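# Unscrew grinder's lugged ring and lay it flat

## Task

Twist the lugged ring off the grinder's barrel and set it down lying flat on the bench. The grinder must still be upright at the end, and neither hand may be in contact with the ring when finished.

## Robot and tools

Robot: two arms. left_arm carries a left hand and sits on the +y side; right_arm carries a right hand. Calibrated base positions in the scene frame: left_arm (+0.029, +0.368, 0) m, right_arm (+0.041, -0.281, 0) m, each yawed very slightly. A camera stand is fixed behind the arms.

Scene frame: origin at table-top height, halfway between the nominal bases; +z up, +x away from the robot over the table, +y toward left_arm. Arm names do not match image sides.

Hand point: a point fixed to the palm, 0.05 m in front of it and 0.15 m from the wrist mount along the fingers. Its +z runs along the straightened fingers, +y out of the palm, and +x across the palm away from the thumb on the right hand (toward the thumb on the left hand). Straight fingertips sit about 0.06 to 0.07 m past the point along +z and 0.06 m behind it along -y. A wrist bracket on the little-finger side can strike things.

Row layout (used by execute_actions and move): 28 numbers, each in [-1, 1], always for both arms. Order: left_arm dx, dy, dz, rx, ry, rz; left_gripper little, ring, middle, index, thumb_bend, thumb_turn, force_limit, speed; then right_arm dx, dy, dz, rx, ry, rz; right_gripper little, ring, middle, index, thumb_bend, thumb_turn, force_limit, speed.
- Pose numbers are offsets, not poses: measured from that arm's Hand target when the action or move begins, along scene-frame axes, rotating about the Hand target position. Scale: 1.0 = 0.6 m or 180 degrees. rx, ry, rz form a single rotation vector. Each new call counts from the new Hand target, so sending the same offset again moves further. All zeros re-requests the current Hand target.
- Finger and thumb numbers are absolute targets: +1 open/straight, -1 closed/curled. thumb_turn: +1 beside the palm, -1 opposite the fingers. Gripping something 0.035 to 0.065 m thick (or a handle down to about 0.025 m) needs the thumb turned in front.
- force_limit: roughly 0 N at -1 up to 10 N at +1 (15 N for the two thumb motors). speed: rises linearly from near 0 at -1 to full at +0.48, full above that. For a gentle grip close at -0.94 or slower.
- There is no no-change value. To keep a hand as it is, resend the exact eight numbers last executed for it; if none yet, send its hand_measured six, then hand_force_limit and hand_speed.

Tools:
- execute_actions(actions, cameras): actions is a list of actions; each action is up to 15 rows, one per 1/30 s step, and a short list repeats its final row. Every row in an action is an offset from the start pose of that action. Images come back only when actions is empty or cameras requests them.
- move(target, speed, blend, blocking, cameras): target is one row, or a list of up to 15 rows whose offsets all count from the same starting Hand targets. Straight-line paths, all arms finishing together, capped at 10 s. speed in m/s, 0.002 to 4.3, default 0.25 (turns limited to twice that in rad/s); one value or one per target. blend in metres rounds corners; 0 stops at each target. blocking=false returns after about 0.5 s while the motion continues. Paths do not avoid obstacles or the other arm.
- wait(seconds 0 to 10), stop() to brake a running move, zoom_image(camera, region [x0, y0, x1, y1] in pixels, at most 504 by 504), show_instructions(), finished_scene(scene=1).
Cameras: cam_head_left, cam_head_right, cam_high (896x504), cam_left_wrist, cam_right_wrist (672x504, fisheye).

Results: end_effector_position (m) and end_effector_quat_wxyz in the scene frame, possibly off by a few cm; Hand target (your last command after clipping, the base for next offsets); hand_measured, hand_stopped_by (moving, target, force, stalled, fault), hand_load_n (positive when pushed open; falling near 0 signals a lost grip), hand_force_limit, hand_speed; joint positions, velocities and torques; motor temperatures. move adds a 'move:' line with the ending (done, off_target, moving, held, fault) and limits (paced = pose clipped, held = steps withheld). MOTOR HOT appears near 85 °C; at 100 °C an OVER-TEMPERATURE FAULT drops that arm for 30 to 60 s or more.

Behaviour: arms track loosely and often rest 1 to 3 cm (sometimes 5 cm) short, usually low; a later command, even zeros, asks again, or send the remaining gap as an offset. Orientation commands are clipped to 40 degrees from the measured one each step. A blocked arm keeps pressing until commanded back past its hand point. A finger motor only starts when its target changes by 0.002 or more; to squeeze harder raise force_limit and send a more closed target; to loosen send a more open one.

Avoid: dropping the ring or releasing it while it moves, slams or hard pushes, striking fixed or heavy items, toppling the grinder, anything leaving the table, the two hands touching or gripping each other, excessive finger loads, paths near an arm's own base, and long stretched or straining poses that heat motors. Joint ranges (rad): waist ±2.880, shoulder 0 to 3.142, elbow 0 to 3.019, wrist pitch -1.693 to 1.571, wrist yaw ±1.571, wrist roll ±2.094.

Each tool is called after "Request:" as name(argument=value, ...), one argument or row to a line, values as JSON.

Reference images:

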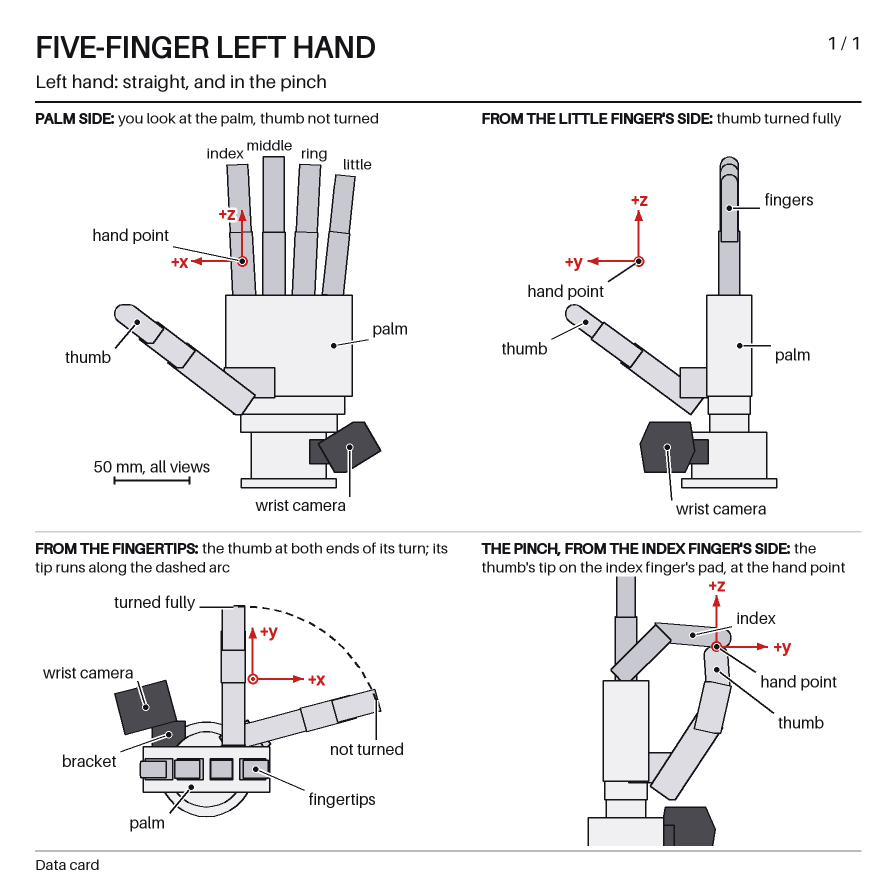

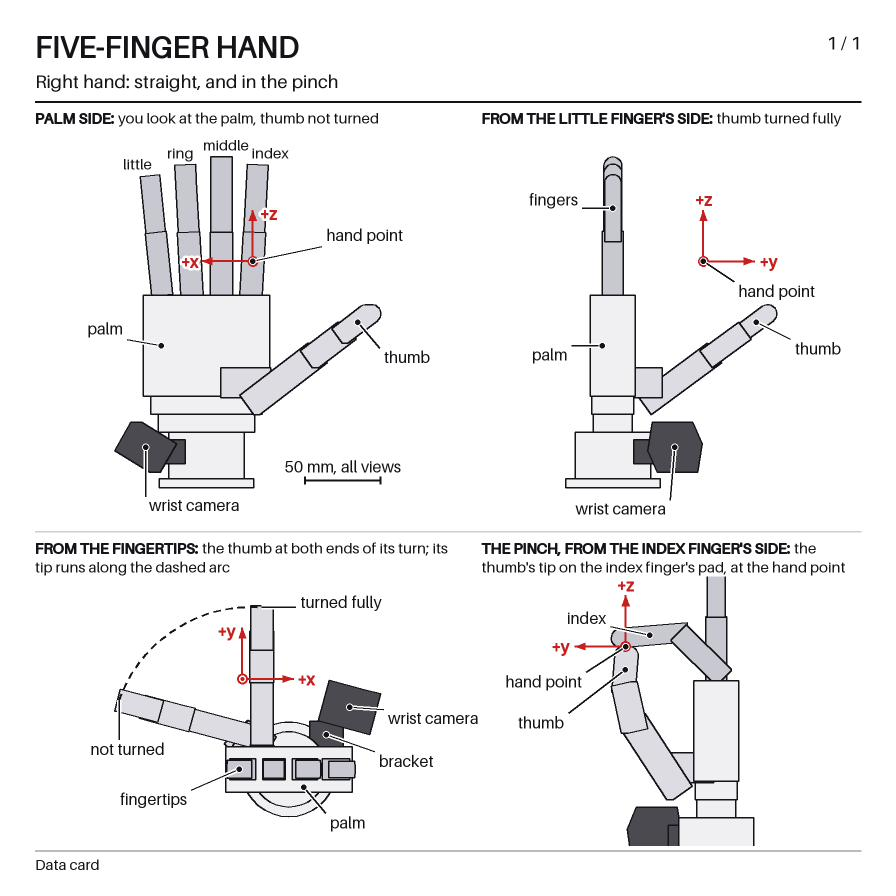

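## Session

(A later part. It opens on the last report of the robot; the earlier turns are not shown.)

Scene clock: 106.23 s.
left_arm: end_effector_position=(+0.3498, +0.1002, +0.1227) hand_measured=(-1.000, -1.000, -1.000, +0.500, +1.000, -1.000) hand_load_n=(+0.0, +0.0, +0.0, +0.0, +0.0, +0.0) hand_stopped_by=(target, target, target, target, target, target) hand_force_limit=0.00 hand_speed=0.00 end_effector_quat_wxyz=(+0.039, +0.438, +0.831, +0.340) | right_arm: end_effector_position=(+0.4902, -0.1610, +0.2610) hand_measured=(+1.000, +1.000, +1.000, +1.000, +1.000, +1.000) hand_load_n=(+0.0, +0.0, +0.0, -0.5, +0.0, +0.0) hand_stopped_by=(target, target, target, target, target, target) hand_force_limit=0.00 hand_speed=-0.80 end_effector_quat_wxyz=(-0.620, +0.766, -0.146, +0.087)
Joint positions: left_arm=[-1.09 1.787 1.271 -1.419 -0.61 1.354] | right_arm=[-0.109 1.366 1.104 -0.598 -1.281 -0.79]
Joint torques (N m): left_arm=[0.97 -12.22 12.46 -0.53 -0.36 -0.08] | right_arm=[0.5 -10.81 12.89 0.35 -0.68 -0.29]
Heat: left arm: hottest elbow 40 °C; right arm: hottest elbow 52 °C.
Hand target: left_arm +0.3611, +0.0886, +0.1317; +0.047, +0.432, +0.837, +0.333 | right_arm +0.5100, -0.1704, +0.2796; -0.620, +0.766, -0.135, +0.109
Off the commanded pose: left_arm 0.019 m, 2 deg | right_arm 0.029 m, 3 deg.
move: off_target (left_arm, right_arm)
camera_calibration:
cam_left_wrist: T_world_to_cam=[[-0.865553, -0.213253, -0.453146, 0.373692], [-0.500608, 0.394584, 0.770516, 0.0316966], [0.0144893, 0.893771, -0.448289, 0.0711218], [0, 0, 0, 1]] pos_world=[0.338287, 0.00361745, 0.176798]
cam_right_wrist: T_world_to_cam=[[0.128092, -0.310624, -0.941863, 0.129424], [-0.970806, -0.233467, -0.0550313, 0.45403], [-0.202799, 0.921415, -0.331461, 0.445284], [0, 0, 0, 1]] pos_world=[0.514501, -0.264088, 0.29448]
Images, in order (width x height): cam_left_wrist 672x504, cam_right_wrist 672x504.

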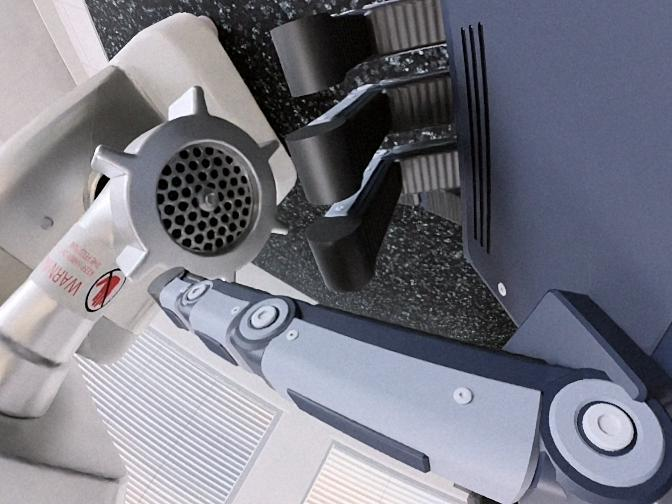

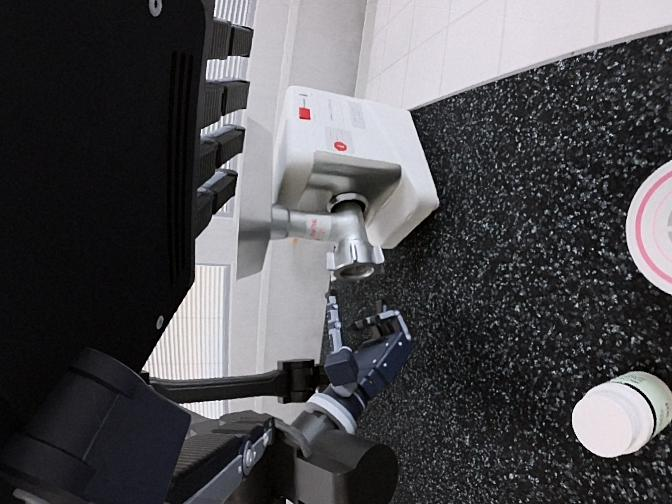

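Request:
move(
  target=[0.0423,0.026,0.0028,0,0,0,-1,-1,-1,0.5,1,-1,0,0,0,0,0,0,0,0,1,1,1,1,1,1,0,-0.8],
  speed=0.1,
  cameras=["cam_left_wrist","cam_right_wrist"],
)

Request:
zoom_image(
  camera="cam_left_wrist",
  region=[120, 60, 440, 340],
)

Request:
zoom_image(
  camera="cam_right_wrist",
  region=[290, 210, 430, 350],
)

Scene clock: 111.07 s.
left_arm: end_effector_position=(+0.3729, +0.1181, +0.1241) hand_measured=(-1.000, -1.000, -1.000, +0.500, +1.000, -1.000) hand_load_n=(+0.0, +0.0, +0.0, +0.0, +0.0, +0.0) hand_stopped_by=(target, target, target, target, target, target) hand_force_limit=0.00 hand_speed=0.00 end_effector_quat_wxyz=(+0.028, +0.435, +0.831, +0.345) | right_arm: end_effector_position=(+0.4902, -0.1610, +0.2610) hand_measured=(+1.000, +1.000, +1.000, +1.000, +1.000, +1.000) hand_load_n=(+0.0, -0.5, +0.0, +0.0, +0.0, +0.0) hand_stopped_by=(target, target, target, target, target, target) hand_force_limit=0.00 hand_speed=-0.80 end_effector_quat_wxyz=(-0.620, +0.766, -0.146, +0.087)
Joint positions: left_arm=[-1.026 1.787 1.271 -1.408 -0.627 1.412] | right_arm=[-0.109 1.366 1.104 -0.598 -1.281 -0.79]
Joint torques (N m): left_arm=[0.62 -13.22 11.89 0.57 -0.47 0.02] | right_arm=[0.56 -10.58 12.93 0.38 -0.66 -0.3]
Heat: left arm: hottest elbow 40 °C; right arm: hottest elbow 52 °C.
Hand target: left_arm +0.3864, +0.1041, +0.1333; +0.047, +0.432, +0.837, +0.333 | right_arm +0.5100, -0.1704, +0.2796; -0.620, +0.766, -0.135, +0.109
Off the commanded pose: left_arm 0.022 m, 3 deg | right_arm 0.029 m, 3 deg.
move: off_target (left_arm, right_arm)
camera_calibration:
cam_left_wrist: T_world_to_cam=[[-0.867945, -0.217257, -0.446621, 0.398714], [-0.496646, 0.373036, 0.7837, 0.0345764], [-0.00365802, 0.902022, -0.431675, 0.0591781], [0, 0, 0, 1]] pos_world=[0.363451, 0.020345, 0.176522]
cam_right_wrist: T_world_to_cam=[[0.128092, -0.310624, -0.941863, 0.129424], [-0.970806, -0.233467, -0.0550313, 0.45403], [-0.202799, 0.921415, -0.331461, 0.445284], [0, 0, 0, 1]] pos_world=[0.514501, -0.264088, 0.29448]
Images, in order (width x height): cam_left_wrist 672x504, cam_right_wrist 672x504.

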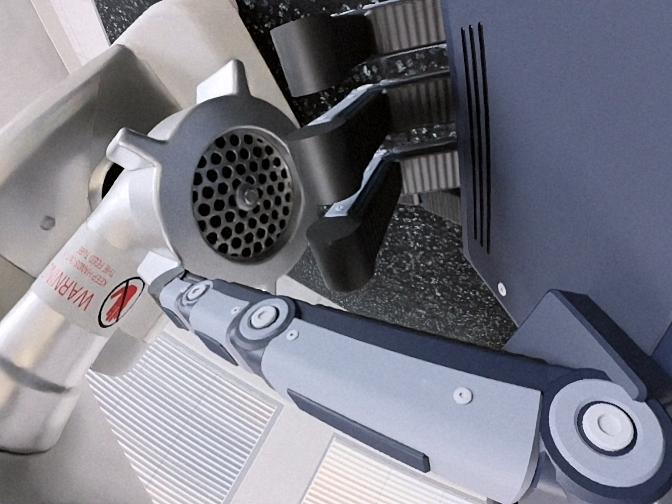

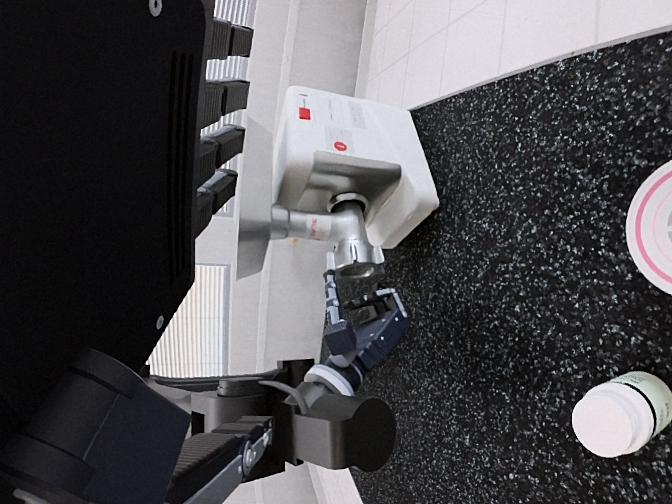

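Scaled by 1.575 from the camera's 672x504 image, which has a finer 960x720 frame.

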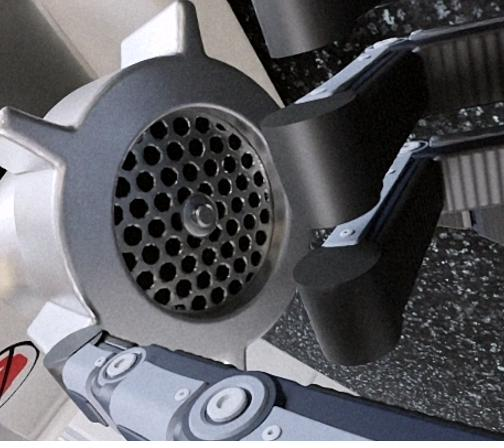

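Scaled by 3.600 from the camera's 672x504 image, which has a finer 960x720 frame.

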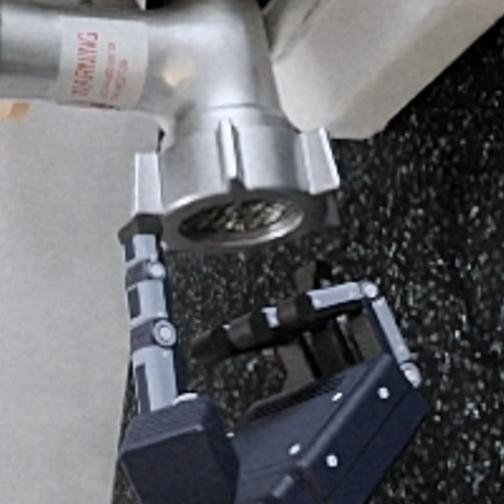

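Request:
move(
  target=[0.0067,-0.0345,0.0052,0,0,0,-1,-1,-1,0.5,1,-1,0,0,0,0,0,0,0,0,1,1,1,1,1,1,0,-0.8],
  speed=0.1,
  cameras=["cam_left_wrist","cam_right_wrist"],
)

Request:
zoom_image(
  camera="cam_left_wrist",
  region=[120, 60, 440, 340],
)

Request:
zoom_image(
  camera="cam_right_wrist",
  region=[290, 210, 430, 350],
)

Scene clock: 113.10 s.
left_arm: end_effector_position=(+0.3833, +0.1010, +0.1267) hand_measured=(-1.000, -1.000, -1.000, +0.500, +1.000, -1.000) hand_load_n=(+0.0, +0.0, +0.0, +0.0, +0.0, +0.0) hand_stopped_by=(target, target, target, target, target, target) hand_force_limit=0.00 hand_speed=0.00 end_effector_quat_wxyz=(+0.034, +0.433, +0.834, +0.341) | right_arm: end_effector_position=(+0.4902, -0.1610, +0.2610) hand_measured=(+1.000, +1.000, +1.000, +1.000, +1.000, +1.000) hand_load_n=(+0.0, +0.0, +0.0, +0.0, +0.0, -0.5) hand_stopped_by=(target, target, target, target, target, target) hand_force_limit=0.00 hand_speed=-0.80 end_effector_quat_wxyz=(-0.620, +0.766, -0.146, +0.087)
Joint positions: left_arm=[-1.026 1.82 1.333 -1.42 -0.625 1.412] | right_arm=[-0.109 1.366 1.104 -0.598 -1.281 -0.79]
Joint torques (N m): left_arm=[-0.67 -12.81 12.88 -0.39 -0.37 -0.13] | right_arm=[0.5 -10.58 12.89 0.35 -0.68 -0.3]
Heat: left arm: hottest elbow 40 °C; right arm: hottest elbow 52 °C.
Hand target: left_arm +0.3905, +0.0834, +0.1364; +0.047, +0.432, +0.837, +0.333 | right_arm +0.5100, -0.1704, +0.2796; -0.620, +0.766, -0.135, +0.109
Off the commanded pose: left_arm 0.021 m, 2 deg | right_arm 0.029 m, 3 deg.
move: off_target (left_arm, right_arm)
camera_calibration:
cam_left_wrist: T_world_to_cam=[[-0.86478, -0.2243, -0.449272, 0.405064], [-0.50215, 0.384957, 0.774373, 0.0462173], [-0.000741608, 0.895264, -0.445535, 0.0769971], [0, 0, 0, 1]] pos_world=[0.373556, 0.00413138, 0.180499]
cam_right_wrist: T_world_to_cam=[[0.128092, -0.310624, -0.941863, 0.129424], [-0.970806, -0.233467, -0.0550313, 0.45403], [-0.202799, 0.921415, -0.331461, 0.445284], [0, 0, 0, 1]] pos_world=[0.514501, -0.264088, 0.29448]
Images, in order (width x height): cam_left_wrist 672x504, cam_right_wrist 672x504.

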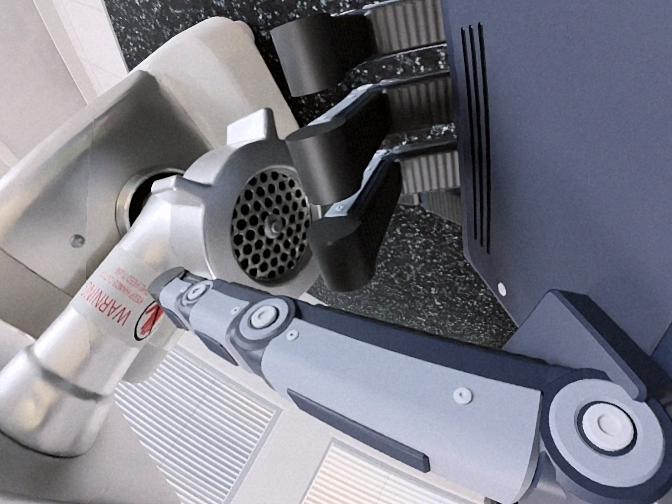

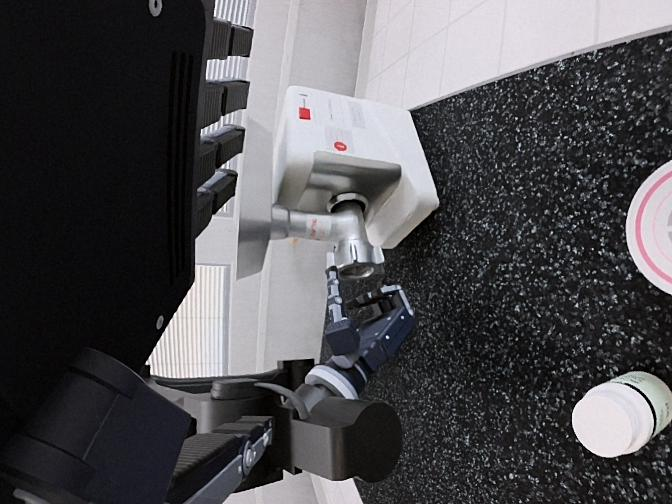

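Scaled by 1.575 from the camera's 672x504 image, which has a finer 960x720 frame.

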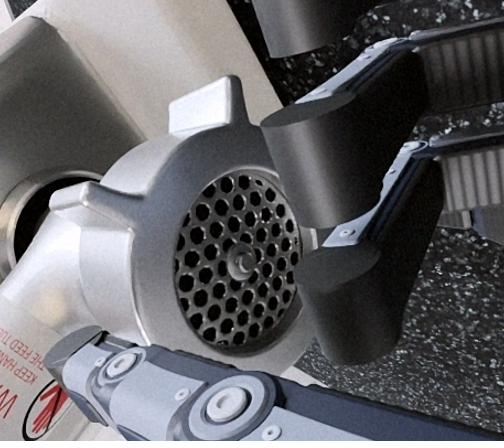

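Scaled by 3.600 from the camera's 672x504 image, which has a finer 960x720 frame.

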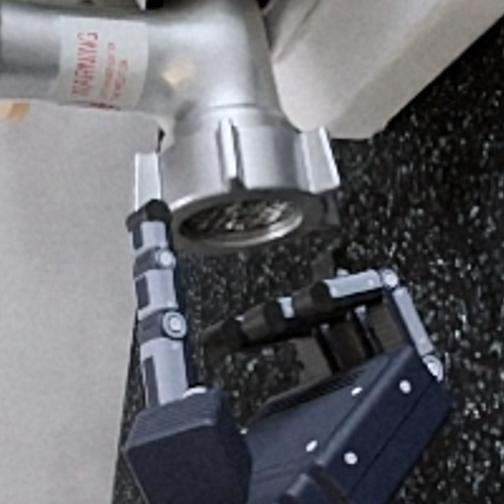

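Request:
move(
  target=[0.025,0.0302,0.0028,0,0,0,-1,-1,-1,0.5,1,-1,0,0,0,0,0,0,0,0,1,1,1,1,1,1,0,-0.8],
  speed=0.08,
  cameras=["cam_left_wrist","cam_right_wrist"],
)

Request:
zoom_image(
  camera="cam_left_wrist",
  region=[120, 60, 440, 340],
)

Request:
zoom_image(
  camera="cam_right_wrist",
  region=[290, 210, 430, 350],
)

Scene clock: 116.03 s.
left_arm: end_effector_position=(+0.3953, +0.1097, +0.1275) hand_measured=(-1.000, -1.000, -1.000, +0.500, +1.000, -1.000) hand_load_n=(+0.0, +0.0, +0.0, +0.5, +0.0, +0.0) hand_stopped_by=(target, target, target, target, target, target) hand_force_limit=0.00 hand_speed=0.00 end_effector_quat_wxyz=(+0.029, +0.434, +0.832, +0.344) | right_arm: end_effector_position=(+0.4902, -0.1610, +0.2610) hand_measured=(+1.000, +1.000, +1.000, +1.000, +1.000, +1.000) hand_load_n=(+0.0, +0.0, +0.0, +0.0, +0.0, +0.0) hand_stopped_by=(target, target, target, target, target, target) hand_force_limit=0.00 hand_speed=-0.80 end_effector_quat_wxyz=(-0.620, +0.766, -0.146, +0.087)
Joint positions: left_arm=[-0.997 1.82 1.333 -1.412 -0.635 1.446] | right_arm=[-0.109 1.366 1.104 -0.598 -1.281 -0.79]
Joint torques (N m): left_arm=[0.67 -14.56 10.51 0.59 -0.49 0.03] | right_arm=[0.32 -10.81 12.9 0.36 -0.68 -0.31]
Heat: left arm: hottest elbow 40 °C; right arm: hottest elbow 52 °C.
Hand target: left_arm +0.4054, +0.1015, +0.1381; +0.047, +0.432, +0.837, +0.333 | right_arm +0.5100, -0.1704, +0.2796; -0.620, +0.766, -0.135, +0.109
Off the commanded pose: left_arm 0.017 m, 2 deg | right_arm 0.029 m, 3 deg.
move: off_target (left_arm, right_arm)
camera_calibration:
cam_left_wrist: T_world_to_cam=[[-0.867253, -0.220147, -0.44655, 0.417889], [-0.497854, 0.376847, 0.781107, 0.046562], [-0.0036773, 0.899734, -0.436423, 0.069142], [0, 0, 0, 1]] pos_world=[0.385851, 0.0122408, 0.180414]
cam_right_wrist: T_world_to_cam=[[0.128092, -0.310624, -0.941863, 0.129424], [-0.970806, -0.233467, -0.0550313, 0.45403], [-0.202799, 0.921415, -0.331461, 0.445284], [0, 0, 0, 1]] pos_world=[0.514501, -0.264088, 0.29448]
Images, in order (width x height): cam_left_wrist 672x504, cam_right_wrist 672x504.

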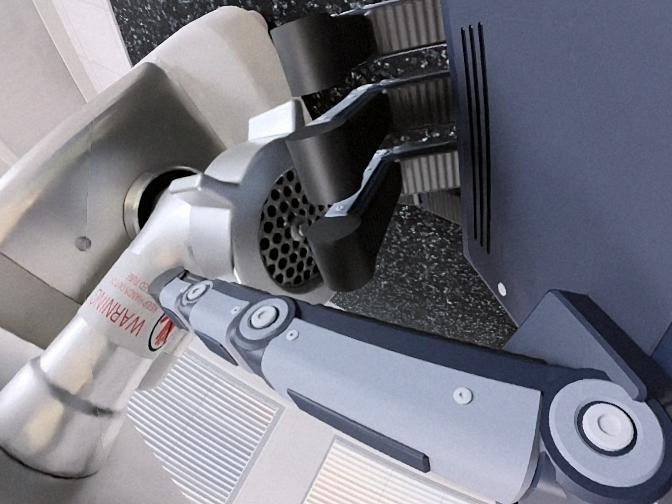

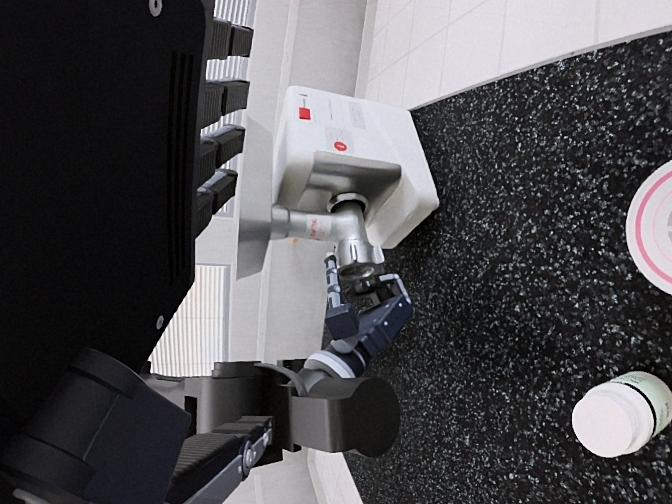

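Scaled by 1.575 from the camera's 672x504 image, which has a finer 960x720 frame.

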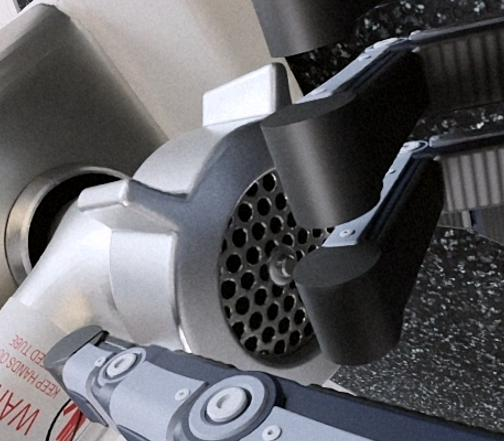

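Scaled by 3.600 from the camera's 672x504 image, which has a finer 960x720 frame.

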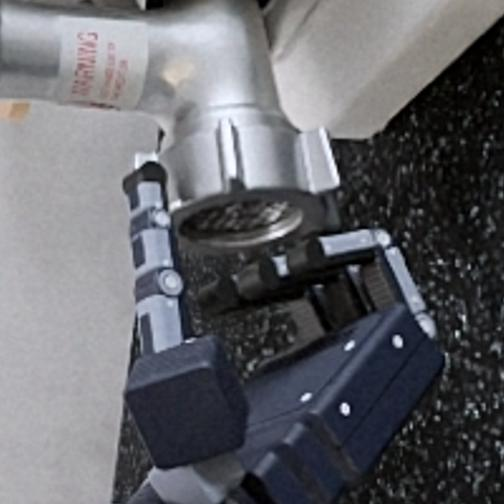

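Request:
move(
  target=[
    [0,0.01,0.0017,0,0,0,-1,-1,-1,0.5,1,-1,0.4,-0.85,0,0,0,0,0,0,1,1,1,1,1,1,0,-0.8],
    [0,0.01,0.0017,0,0,0,-1,-1,-1,0.1,1,-1,0.4,-0.85,0,0,0,0,0,0,1,1,1,1,1,1,0,-0.8],
  ],
  speed=0.08,
  cameras=["cam_left_wrist","cam_right_wrist"],
)

Request:
zoom_image(
  camera="cam_left_wrist",
  region=[120, 60, 440, 340],
)

Request:
zoom_image(
  camera="cam_right_wrist",
  region=[290, 210, 430, 350],
)

Scene clock: 119.00 s.
left_arm: end_effector_position=(+0.3968, +0.1095, +0.1262) hand_measured=(-1.000, -1.000, -1.000, +0.294, +1.000, -1.000) hand_load_n=(+0.0, +0.0, +0.0, +6.0, +0.0, +0.0) hand_stopped_by=(target, target, target, force, target, target) hand_force_limit=0.40 hand_speed=-0.85 end_effector_quat_wxyz=(+0.030, +0.432, +0.838, +0.331) | right_arm: end_effector_position=(+0.4902, -0.1610, +0.2610) hand_measured=(+1.000, +1.000, +1.000, +1.000, +1.000, +1.000) hand_load_n=(+0.0, +0.0, +0.0, +0.0, +0.0, +0.0) hand_stopped_by=(target, target, target, target, target, target) hand_force_limit=0.00 hand_speed=-0.80 end_effector_quat_wxyz=(-0.620, +0.766, -0.146, +0.087)
Joint positions: left_arm=[-0.989 1.812 1.333 -1.397 -0.615 1.455] | right_arm=[-0.109 1.366 1.104 -0.598 -1.281 -0.79]
Joint torques (N m): left_arm=[0.5 -15.09 9.16 0.34 -1.3 0.03] | right_arm=[0.44 -10.64 12.94 0.39 -0.67 -0.3]
Heat: left arm: hottest elbow 40 °C; right arm: hottest elbow 52 °C.
Hand target: left_arm +0.4054, +0.1075, +0.1392; +0.047, +0.432, +0.837, +0.333 | right_arm +0.5100, -0.1704, +0.2796; -0.620, +0.766, -0.135, +0.109
Off the commanded pose: left_arm 0.016 m, 2 deg | right_arm 0.029 m, 3 deg.
move: off_target (left_arm, right_arm); target 2's new numbers were sent with left_arm's hand 0.011 m and 2 deg from that target
camera_calibration:
cam_left_wrist: T_world_to_cam=[[-0.869058, -0.238177, -0.433601, 0.419576], [-0.494519, 0.393924, 0.774774, 0.0459768], [-0.0137273, 0.887747, -0.460126, 0.0770489], [0, 0, 0, 1]] pos_world=[0.38843, 0.0134219, 0.181759]
cam_right_wrist: T_world_to_cam=[[0.128092, -0.310624, -0.941863, 0.129424], [-0.970806, -0.233467, -0.0550313, 0.45403], [-0.202799, 0.921415, -0.331461, 0.445284], [0, 0, 0, 1]] pos_world=[0.514501, -0.264088, 0.29448]
Images, in order (width x height): cam_left_wrist 672x504, cam_right_wrist 672x504.

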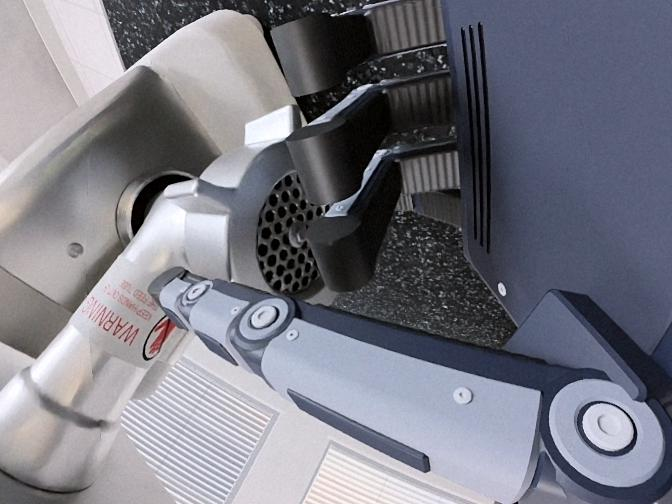

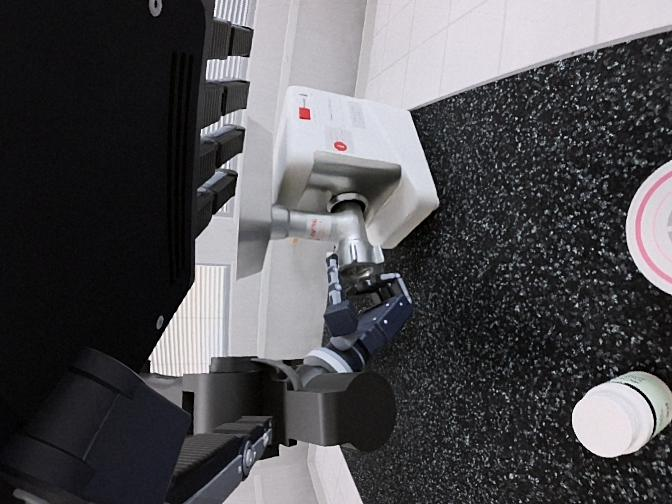

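Scaled by 1.575 from the camera's 672x504 image, which has a finer 960x720 frame.

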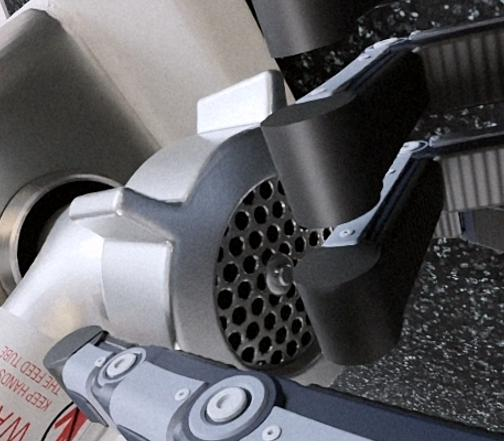

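Scaled by 3.600 from the camera's 672x504 image, which has a finer 960x720 frame.

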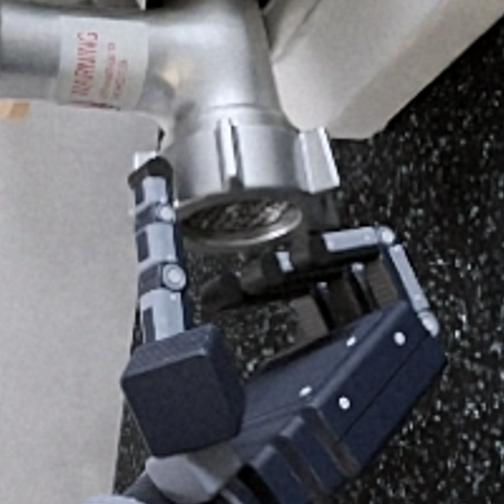

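Request:
move(
  target=[-0.0038,0.0147,-0.0193,-0.1372,-0.1131,0,-1,-1,-1,0.1,1,-1,0.4,-0.85,0,0,0,0,0,0,1,1,1,1,1,1,0,-0.8],
  speed=0.12,
  cameras=["cam_left_wrist","cam_right_wrist"],
)

Request:
zoom_image(
  camera="cam_left_wrist",
  region=[120, 60, 440, 340],
)

Request:
zoom_image(
  camera="cam_right_wrist",
  region=[290, 210, 430, 350],
)

Scene clock: 122.90 s.
left_arm: end_effector_position=(+0.4026, +0.1140, +0.1219) hand_measured=(-1.000, -1.000, -1.000, +0.294, +1.000, -1.000) hand_load_n=(+0.0, +0.0, +0.0, +1.0, +0.0, -0.5) hand_stopped_by=(target, target, target, force, target, target) hand_force_limit=0.40 hand_speed=-0.85 end_effector_quat_wxyz=(+0.274, +0.349, +0.869, +0.218) | right_arm: end_effector_position=(+0.4902, -0.1610, +0.2610) hand_measured=(+1.000, +1.000, +1.000, +1.000, +1.000, +1.000) hand_load_n=(+0.0, +0.0, +0.0, +0.0, +0.0, +0.0) hand_stopped_by=(target, target, target, target, target, target) hand_force_limit=0.00 hand_speed=-0.80 end_effector_quat_wxyz=(-0.620, +0.766, -0.146, +0.087)
Joint positions: left_arm=[-0.989 1.545 1.009 -0.775 -0.675 1.455] | right_arm=[-0.109 1.366 1.104 -0.598 -1.281 -0.79]
Joint torques (N m): left_arm=[0.09 -12.34 7.8 1.72 -0.84 0.01] | right_arm=[0.38 -10.7 12.9 0.31 -0.67 -0.31]
Heat: left arm: hottest elbow 40 °C; right arm: hottest elbow 53 °C.
Hand target: left_arm +0.4032, +0.1163, +0.1276; +0.284, +0.347, +0.867, +0.217 | right_arm +0.5100, -0.1704, +0.2796; -0.620, +0.766, -0.135, +0.109
Off the commanded pose: left_arm 0.006 m, 1 deg | right_arm 0.029 m, 3 deg.
move: off_target (right_arm)
camera_calibration:
cam_left_wrist: T_world_to_cam=[[-0.678458, -0.459979, -0.572812, 0.389322], [-0.701526, 0.63711, 0.319299, 0.161647], [0.218073, 0.618474, -0.75494, 0.0444069], [0, 0, 0, 1]] pos_world=[0.367854, 0.0486283, 0.204919]
cam_right_wrist: T_world_to_cam=[[0.128092, -0.310624, -0.941863, 0.129424], [-0.970806, -0.233467, -0.0550313, 0.45403], [-0.202799, 0.921415, -0.331461, 0.445284], [0, 0, 0, 1]] pos_world=[0.514501, -0.264088, 0.29448]
Images, in order (width x height): cam_left_wrist 672x504, cam_right_wrist 672x504.

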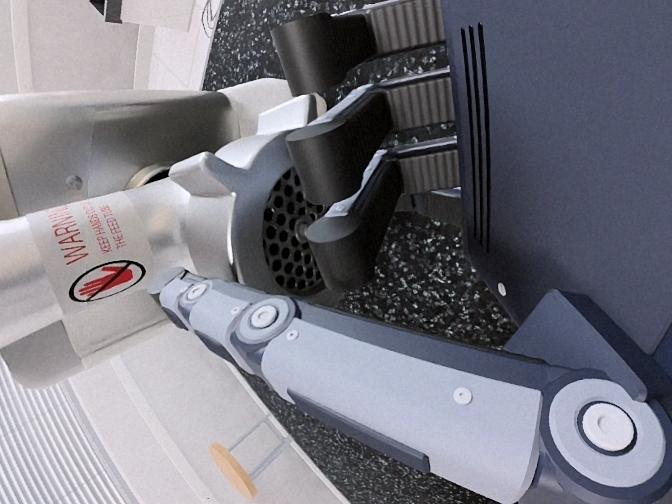

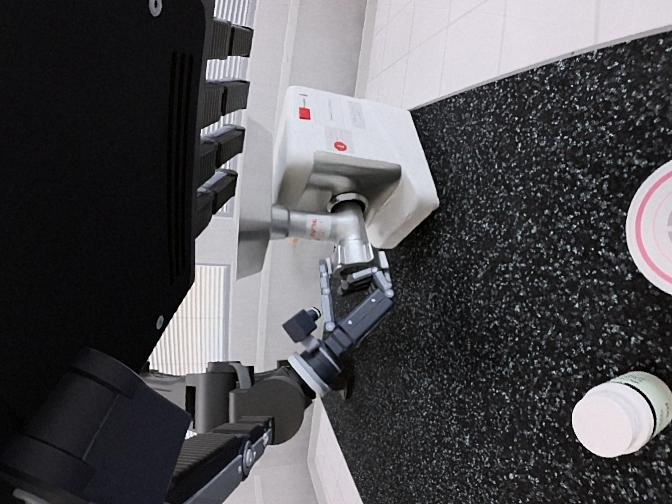

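Scaled by 1.575 from the camera's 672x504 image, which has a finer 960x720 frame.

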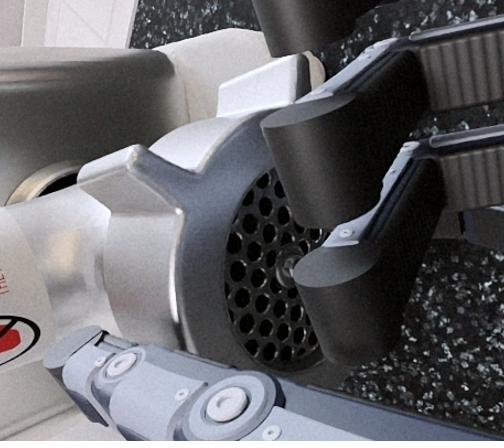

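Scaled by 3.600 from the camera's 672x504 image, which has a finer 960x720 frame.

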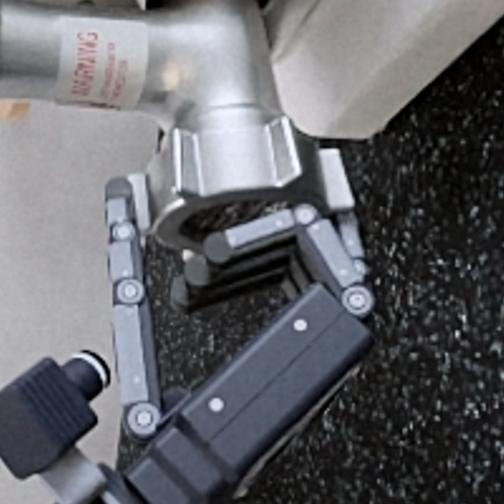

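Request:
move(
  target=[
    [0,-0.0042,-0.0067,-0.1715,-0.1414,0,-1,-1,-1,0.1,1,-1,0.4,-0.85,0,0,0,0,0,0,1,1,1,1,1,1,0,-0.8],
    [0.003,-0.0067,-0.0035,-0.3215,-0.2650,0,-1,-1,-1,0.1,1,-1,0.4,-0.85,0,0,0,0,0,0,1,1,1,1,1,1,0,-0.8],
  ],
  speed=0.2,
  blend=[0.02, 0],
  cameras=["cam_left_wrist","cam_right_wrist"],
)

Request:
zoom_image(
  camera="cam_left_wrist",
  region=[120, 60, 440, 340],
)

Request:
zoom_image(
  camera="cam_right_wrist",
  region=[290, 210, 430, 350],
)

Scene clock: 127.63 s.
left_arm: end_effector_position=(+0.4086, +0.1082, +0.1279) hand_measured=(-1.000, -1.000, -1.000, +0.294, +1.000, -1.000) hand_load_n=(+0.0, +0.0, +0.0, +1.0, +0.0, +0.5) hand_stopped_by=(target, target, target, force, target, target) hand_force_limit=0.40 hand_speed=-0.85 end_effector_quat_wxyz=(+0.722, +0.052, +0.681, -0.108) | right_arm: end_effector_position=(+0.4902, -0.1610, +0.2610) hand_measured=(+1.000, +1.000, +1.000, +1.000, +1.000, +1.000) hand_load_n=(+0.0, -0.5, +0.0, +0.0, +0.0, -0.5) hand_stopped_by=(target, target, target, target, target, target) hand_force_limit=0.00 hand_speed=-0.80 end_effector_quat_wxyz=(-0.620, +0.766, -0.146, +0.087)
Joint positions: left_arm=[-1.015 1.652 0.429 1.316 -0.769 1.563] | right_arm=[-0.109 1.366 1.104 -0.598 -1.281 -0.79]
Joint torques (N m): left_arm=[-0.38 -8.06 3.7 2.93 -0.18 0.18] | right_arm=[0.44 -10.7 12.9 0.39 -0.67 -0.3]
Heat: left arm: hottest elbow 40 °C; right arm: hottest elbow 53 °C.
Hand target: left_arm +0.4050, +0.1123, +0.1255; +0.724, +0.057, +0.680, -0.100 | right_arm +0.5100, -0.1704, +0.2796; -0.620, +0.766, -0.135, +0.109
Off the commanded pose: left_arm 0.006 m, 1 deg | right_arm 0.029 m, 3 deg.
move: off_target (right_arm)
camera_calibration:
cam_left_wrist: T_world_to_cam=[[-0.283935, -0.938205, -0.197868, 0.236776], [-0.449058, 0.312444, -0.837094, 0.247447], [0.847188, -0.148826, -0.510022, -0.154082], [0, 0, 0, 1]] pos_world=[0.308883, 0.121899, 0.175402]
cam_right_wrist: T_world_to_cam=[[0.128092, -0.310624, -0.941863, 0.129424], [-0.970806, -0.233467, -0.0550313, 0.45403], [-0.202799, 0.921415, -0.331461, 0.445284], [0, 0, 0, 1]] pos_world=[0.514501, -0.264088, 0.29448]
Images, in order (width x height): cam_left_wrist 672x504, cam_right_wrist 672x504.

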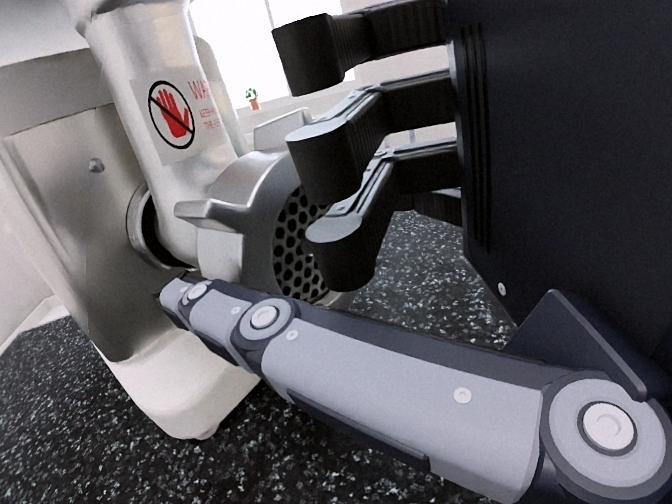

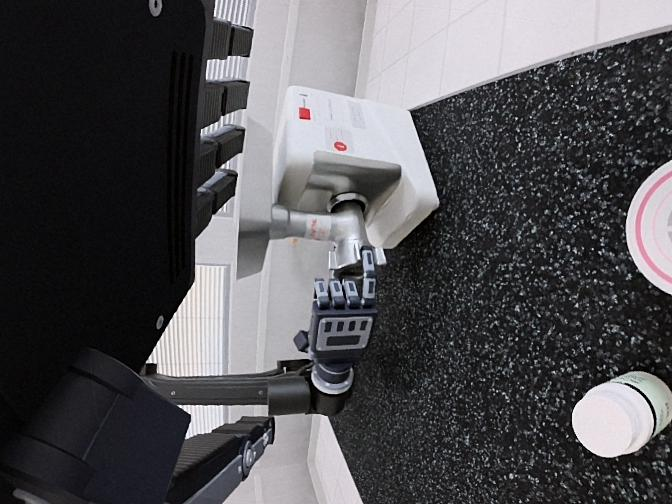

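Scaled by 1.575 from the camera's 672x504 image, which has a finer 960x720 frame.

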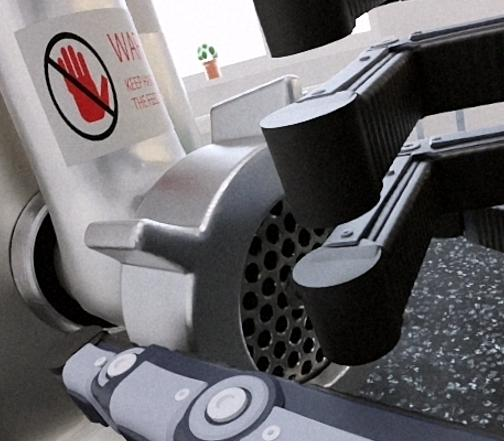

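Scaled by 3.600 from the camera's 672x504 image, which has a finer 960x720 frame.

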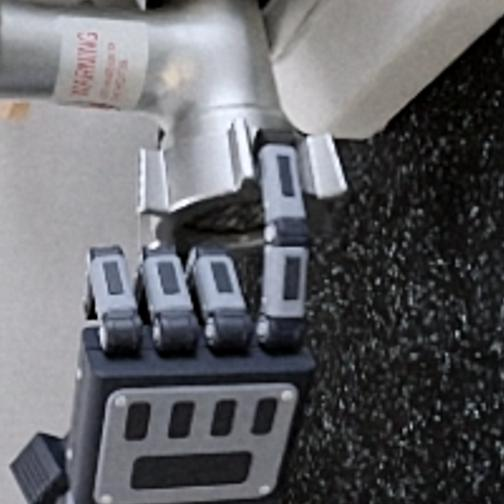

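Request:
move(
  target=[
    [0,0,0,0,0,0,-1,-1,-1,0.5,1,-1,0.4,0,0,0,0,0,0,0,1,1,1,1,1,1,0,-0.8],
    [-0.0385,-0.0318,0,0,0,0,-1,-1,-1,0.5,1,-1,0.4,0,0,0,0,0,0,0,1,1,1,1,1,1,0,-0.8],
    [-0.0405,-0.0255,0.0123,0.3729,0.3074,0,-1,-1,-1,0.5,1,-1,0.4,0,0,0,0,0,0,0,1,1,1,1,1,1,0,-0.8],
  ],
  speed=[0.1, 0.12, 0.4],
  cameras=["cam_left_wrist","cam_right_wrist"],
)

Request:
zoom_image(
  camera="cam_left_wrist",
  region=[120, 60, 440, 340],
)

Request:
zoom_image(
  camera="cam_right_wrist",
  region=[290, 210, 430, 350],
)

Scene clock: 133.60 s.
left_arm: end_effector_position=(+0.3685, +0.1100, +0.1209) hand_measured=(-1.000, -1.000, -1.000, +0.500, +1.000, -1.000) hand_load_n=(+0.0, +0.0, +0.0, +0.0, +0.0, +0.0) hand_stopped_by=(target, target, target, target, target, target) hand_force_limit=0.40 hand_speed=0.00 end_effector_quat_wxyz=(+0.184, +0.399, +0.856, +0.273) | right_arm: end_effector_position=(+0.4902, -0.1610, +0.2610) hand_measured=(+1.000, +1.000, +1.000, +1.000, +1.000, +1.000) hand_load_n=(+0.0, +0.0, +0.0, +0.0, +0.0, +0.0) hand_stopped_by=(target, target, target, target, target, target) hand_force_limit=0.00 hand_speed=-0.80 end_effector_quat_wxyz=(-0.620, +0.766, -0.146, +0.087)
Joint positions: left_arm=[-1.059 1.617 1.088 -1.051 -0.671 1.399] | right_arm=[-0.109 1.366 1.104 -0.598 -1.281 -0.79]
Joint torques (N m): left_arm=[0.85 -10.52 13.38 0.18 -0.43 -0.23] | right_arm=[0.5 -10.75 12.86 0.35 -0.66 -0.31]
Heat: left arm: hottest elbow 40 °C; right arm: hottest elbow 53 °C.
Hand target: left_arm +0.3807, +0.0970, +0.1329; +0.197, +0.382, +0.864, +0.263 | right_arm +0.5100, -0.1704, +0.2796; -0.620, +0.766, -0.135, +0.109
Off the commanded pose: left_arm 0.022 m, 3 deg | right_arm 0.029 m, 3 deg.
move: off_target (left_arm, right_arm)
camera_calibration:
cam_left_wrist: T_world_to_cam=[[-0.76446, -0.331608, -0.552844, 0.379048], [-0.628602, 0.573699, 0.525099, 0.0957196], [0.143039, 0.748937, -0.647019, 0.0538732], [0, 0, 0, 1]] pos_world=[0.342231, 0.0304334, 0.194149]
cam_right_wrist: T_world_to_cam=[[0.128092, -0.310624, -0.941863, 0.129424], [-0.970806, -0.233467, -0.0550313, 0.45403], [-0.202799, 0.921415, -0.331461, 0.445284], [0, 0, 0, 1]] pos_world=[0.514501, -0.264088, 0.29448]
Images, in order (width x height): cam_left_wrist 672x504, cam_right_wrist 672x504.

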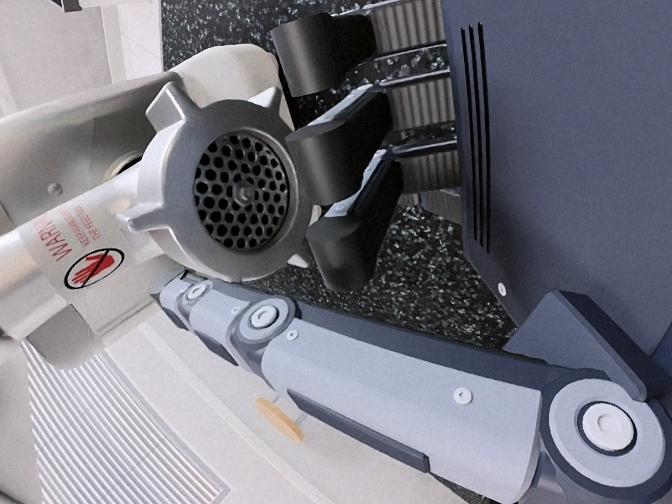

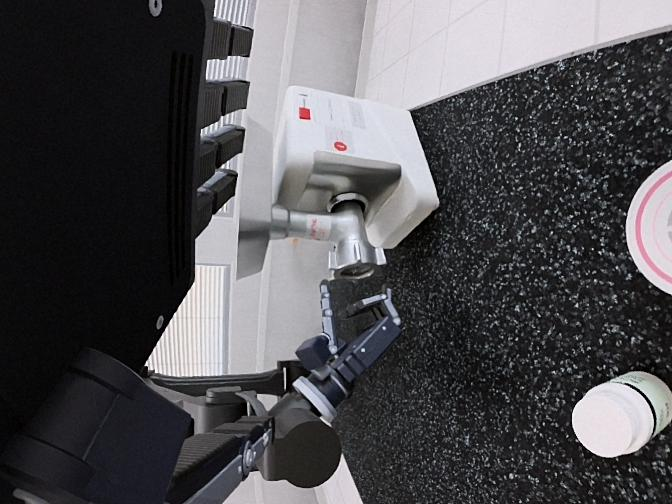

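Scaled by 1.575 from the camera's 672x504 image, which has a finer 960x720 frame.

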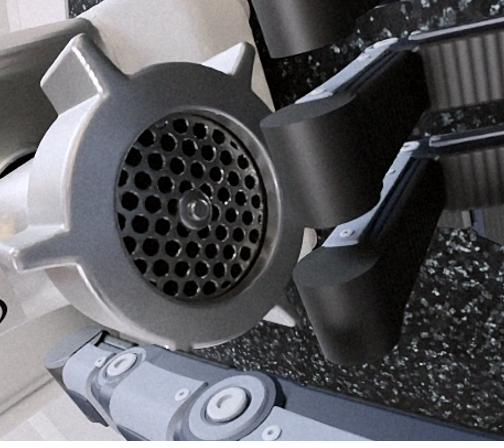

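Scaled by 3.600 from the camera's 672x504 image, which has a finer 960x720 frame.

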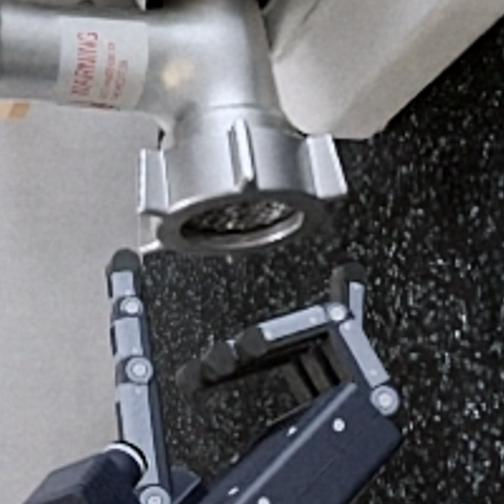

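Request:
move(
  target=[0.0078,-0.0017,0.0148,0.1243,0.1025,0,-1,-1,-1,0.5,1,-1,0.4,0,0,0,0,0,0,0,1,1,1,1,1,1,0,-0.8],
  speed=0.2,
  cameras=["cam_left_wrist","cam_right_wrist"],
)

Request:
zoom_image(
  camera="cam_left_wrist",
  region=[120, 60, 440, 340],
)

Scene clock: 136.37 s.
left_arm: end_effector_position=(+0.3732, +0.1062, +0.1334) hand_measured=(-1.000, -1.000, -1.000, +0.500, +1.000, -1.000) hand_load_n=(+0.5, +0.0, +0.0, +0.0, +0.0, +0.0) hand_stopped_by=(target, target, target, target, target, target) hand_force_limit=0.40 hand_speed=0.00 end_effector_quat_wxyz=(-0.026, +0.451, +0.813, +0.368) | right_arm: end_effector_position=(+0.4902, -0.1610, +0.2610) hand_measured=(+1.000, +1.000, +1.000, +1.000, +1.000, +1.000) hand_load_n=(+0.0, +0.0, +0.0, -0.5, +0.0, -0.5) hand_stopped_by=(target, target, target, target, target, target) hand_force_limit=0.00 hand_speed=-0.80 end_effector_quat_wxyz=(-0.620, +0.766, -0.146, +0.087)
Joint positions: left_arm=[-1.036 1.86 1.37 -1.558 -0.61 1.415] | right_arm=[-0.109 1.366 1.104 -0.598 -1.281 -0.79]
Joint torques (N m): left_arm=[0.91 -13.04 12.34 -0.68 -0.33 0.03] | right_arm=[0.67 -10.75 12.89 0.32 -0.67 -0.29]
Heat: left arm: hottest elbow 40 °C; right arm: hottest elbow 53 °C.
Hand target: left_arm +0.3853, +0.0959, +0.1417; -0.021, +0.450, +0.817, +0.361 | right_arm +0.5100, -0.1704, +0.2796; -0.620, +0.766, -0.135, +0.109
Off the commanded pose: left_arm 0.018 m, 1 deg | right_arm 0.029 m, 3 deg.
move: off_target (left_arm, right_arm)
camera_calibration:
cam_left_wrist: T_world_to_cam=[[-0.902926, -0.171401, -0.394139, 0.401738], [-0.42877, 0.295921, 0.853573, 0.0054875], [-0.0296695, 0.939709, -0.340687, 0.0674829], [0, 0, 0, 1]] pos_world=[0.367095, 0.00382029, 0.176647]
cam_right_wrist: T_world_to_cam=[[0.128092, -0.310624, -0.941863, 0.129424], [-0.970806, -0.233467, -0.0550313, 0.45403], [-0.202799, 0.921415, -0.331461, 0.445284], [0, 0, 0, 1]] pos_world=[0.514501, -0.264088, 0.29448]
Images, in order (width x height): cam_left_wrist 672x504, cam_right_wrist 672x504.

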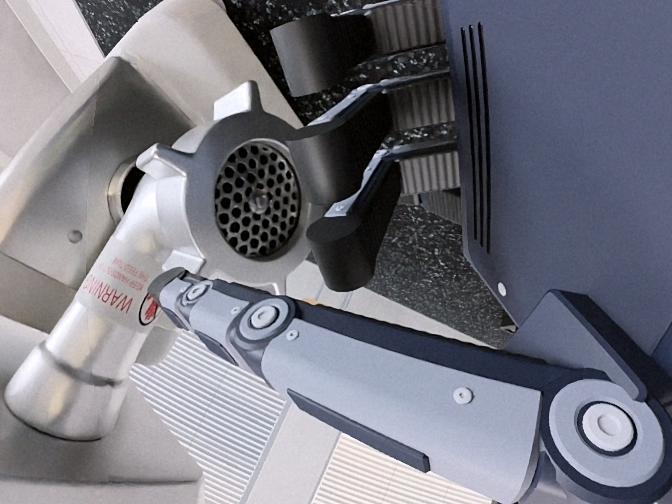

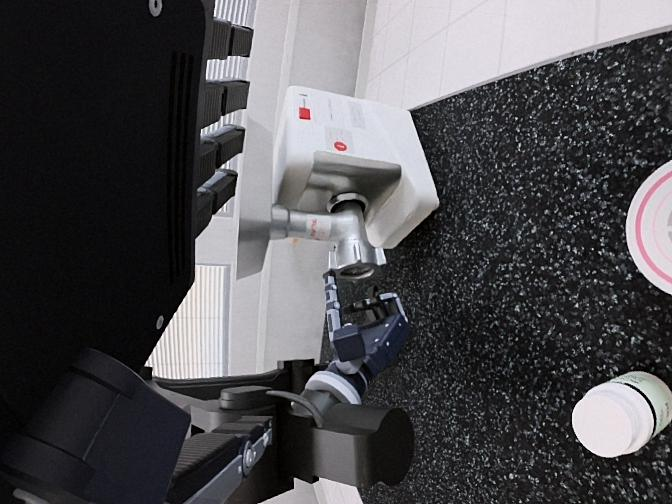

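Scaled by 1.575 from the camera's 672x504 image, which has a finer 960x720 frame.

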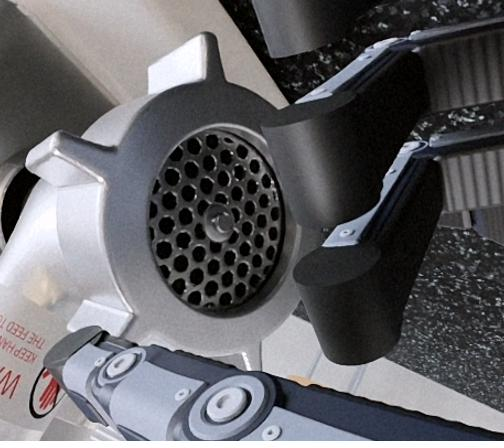

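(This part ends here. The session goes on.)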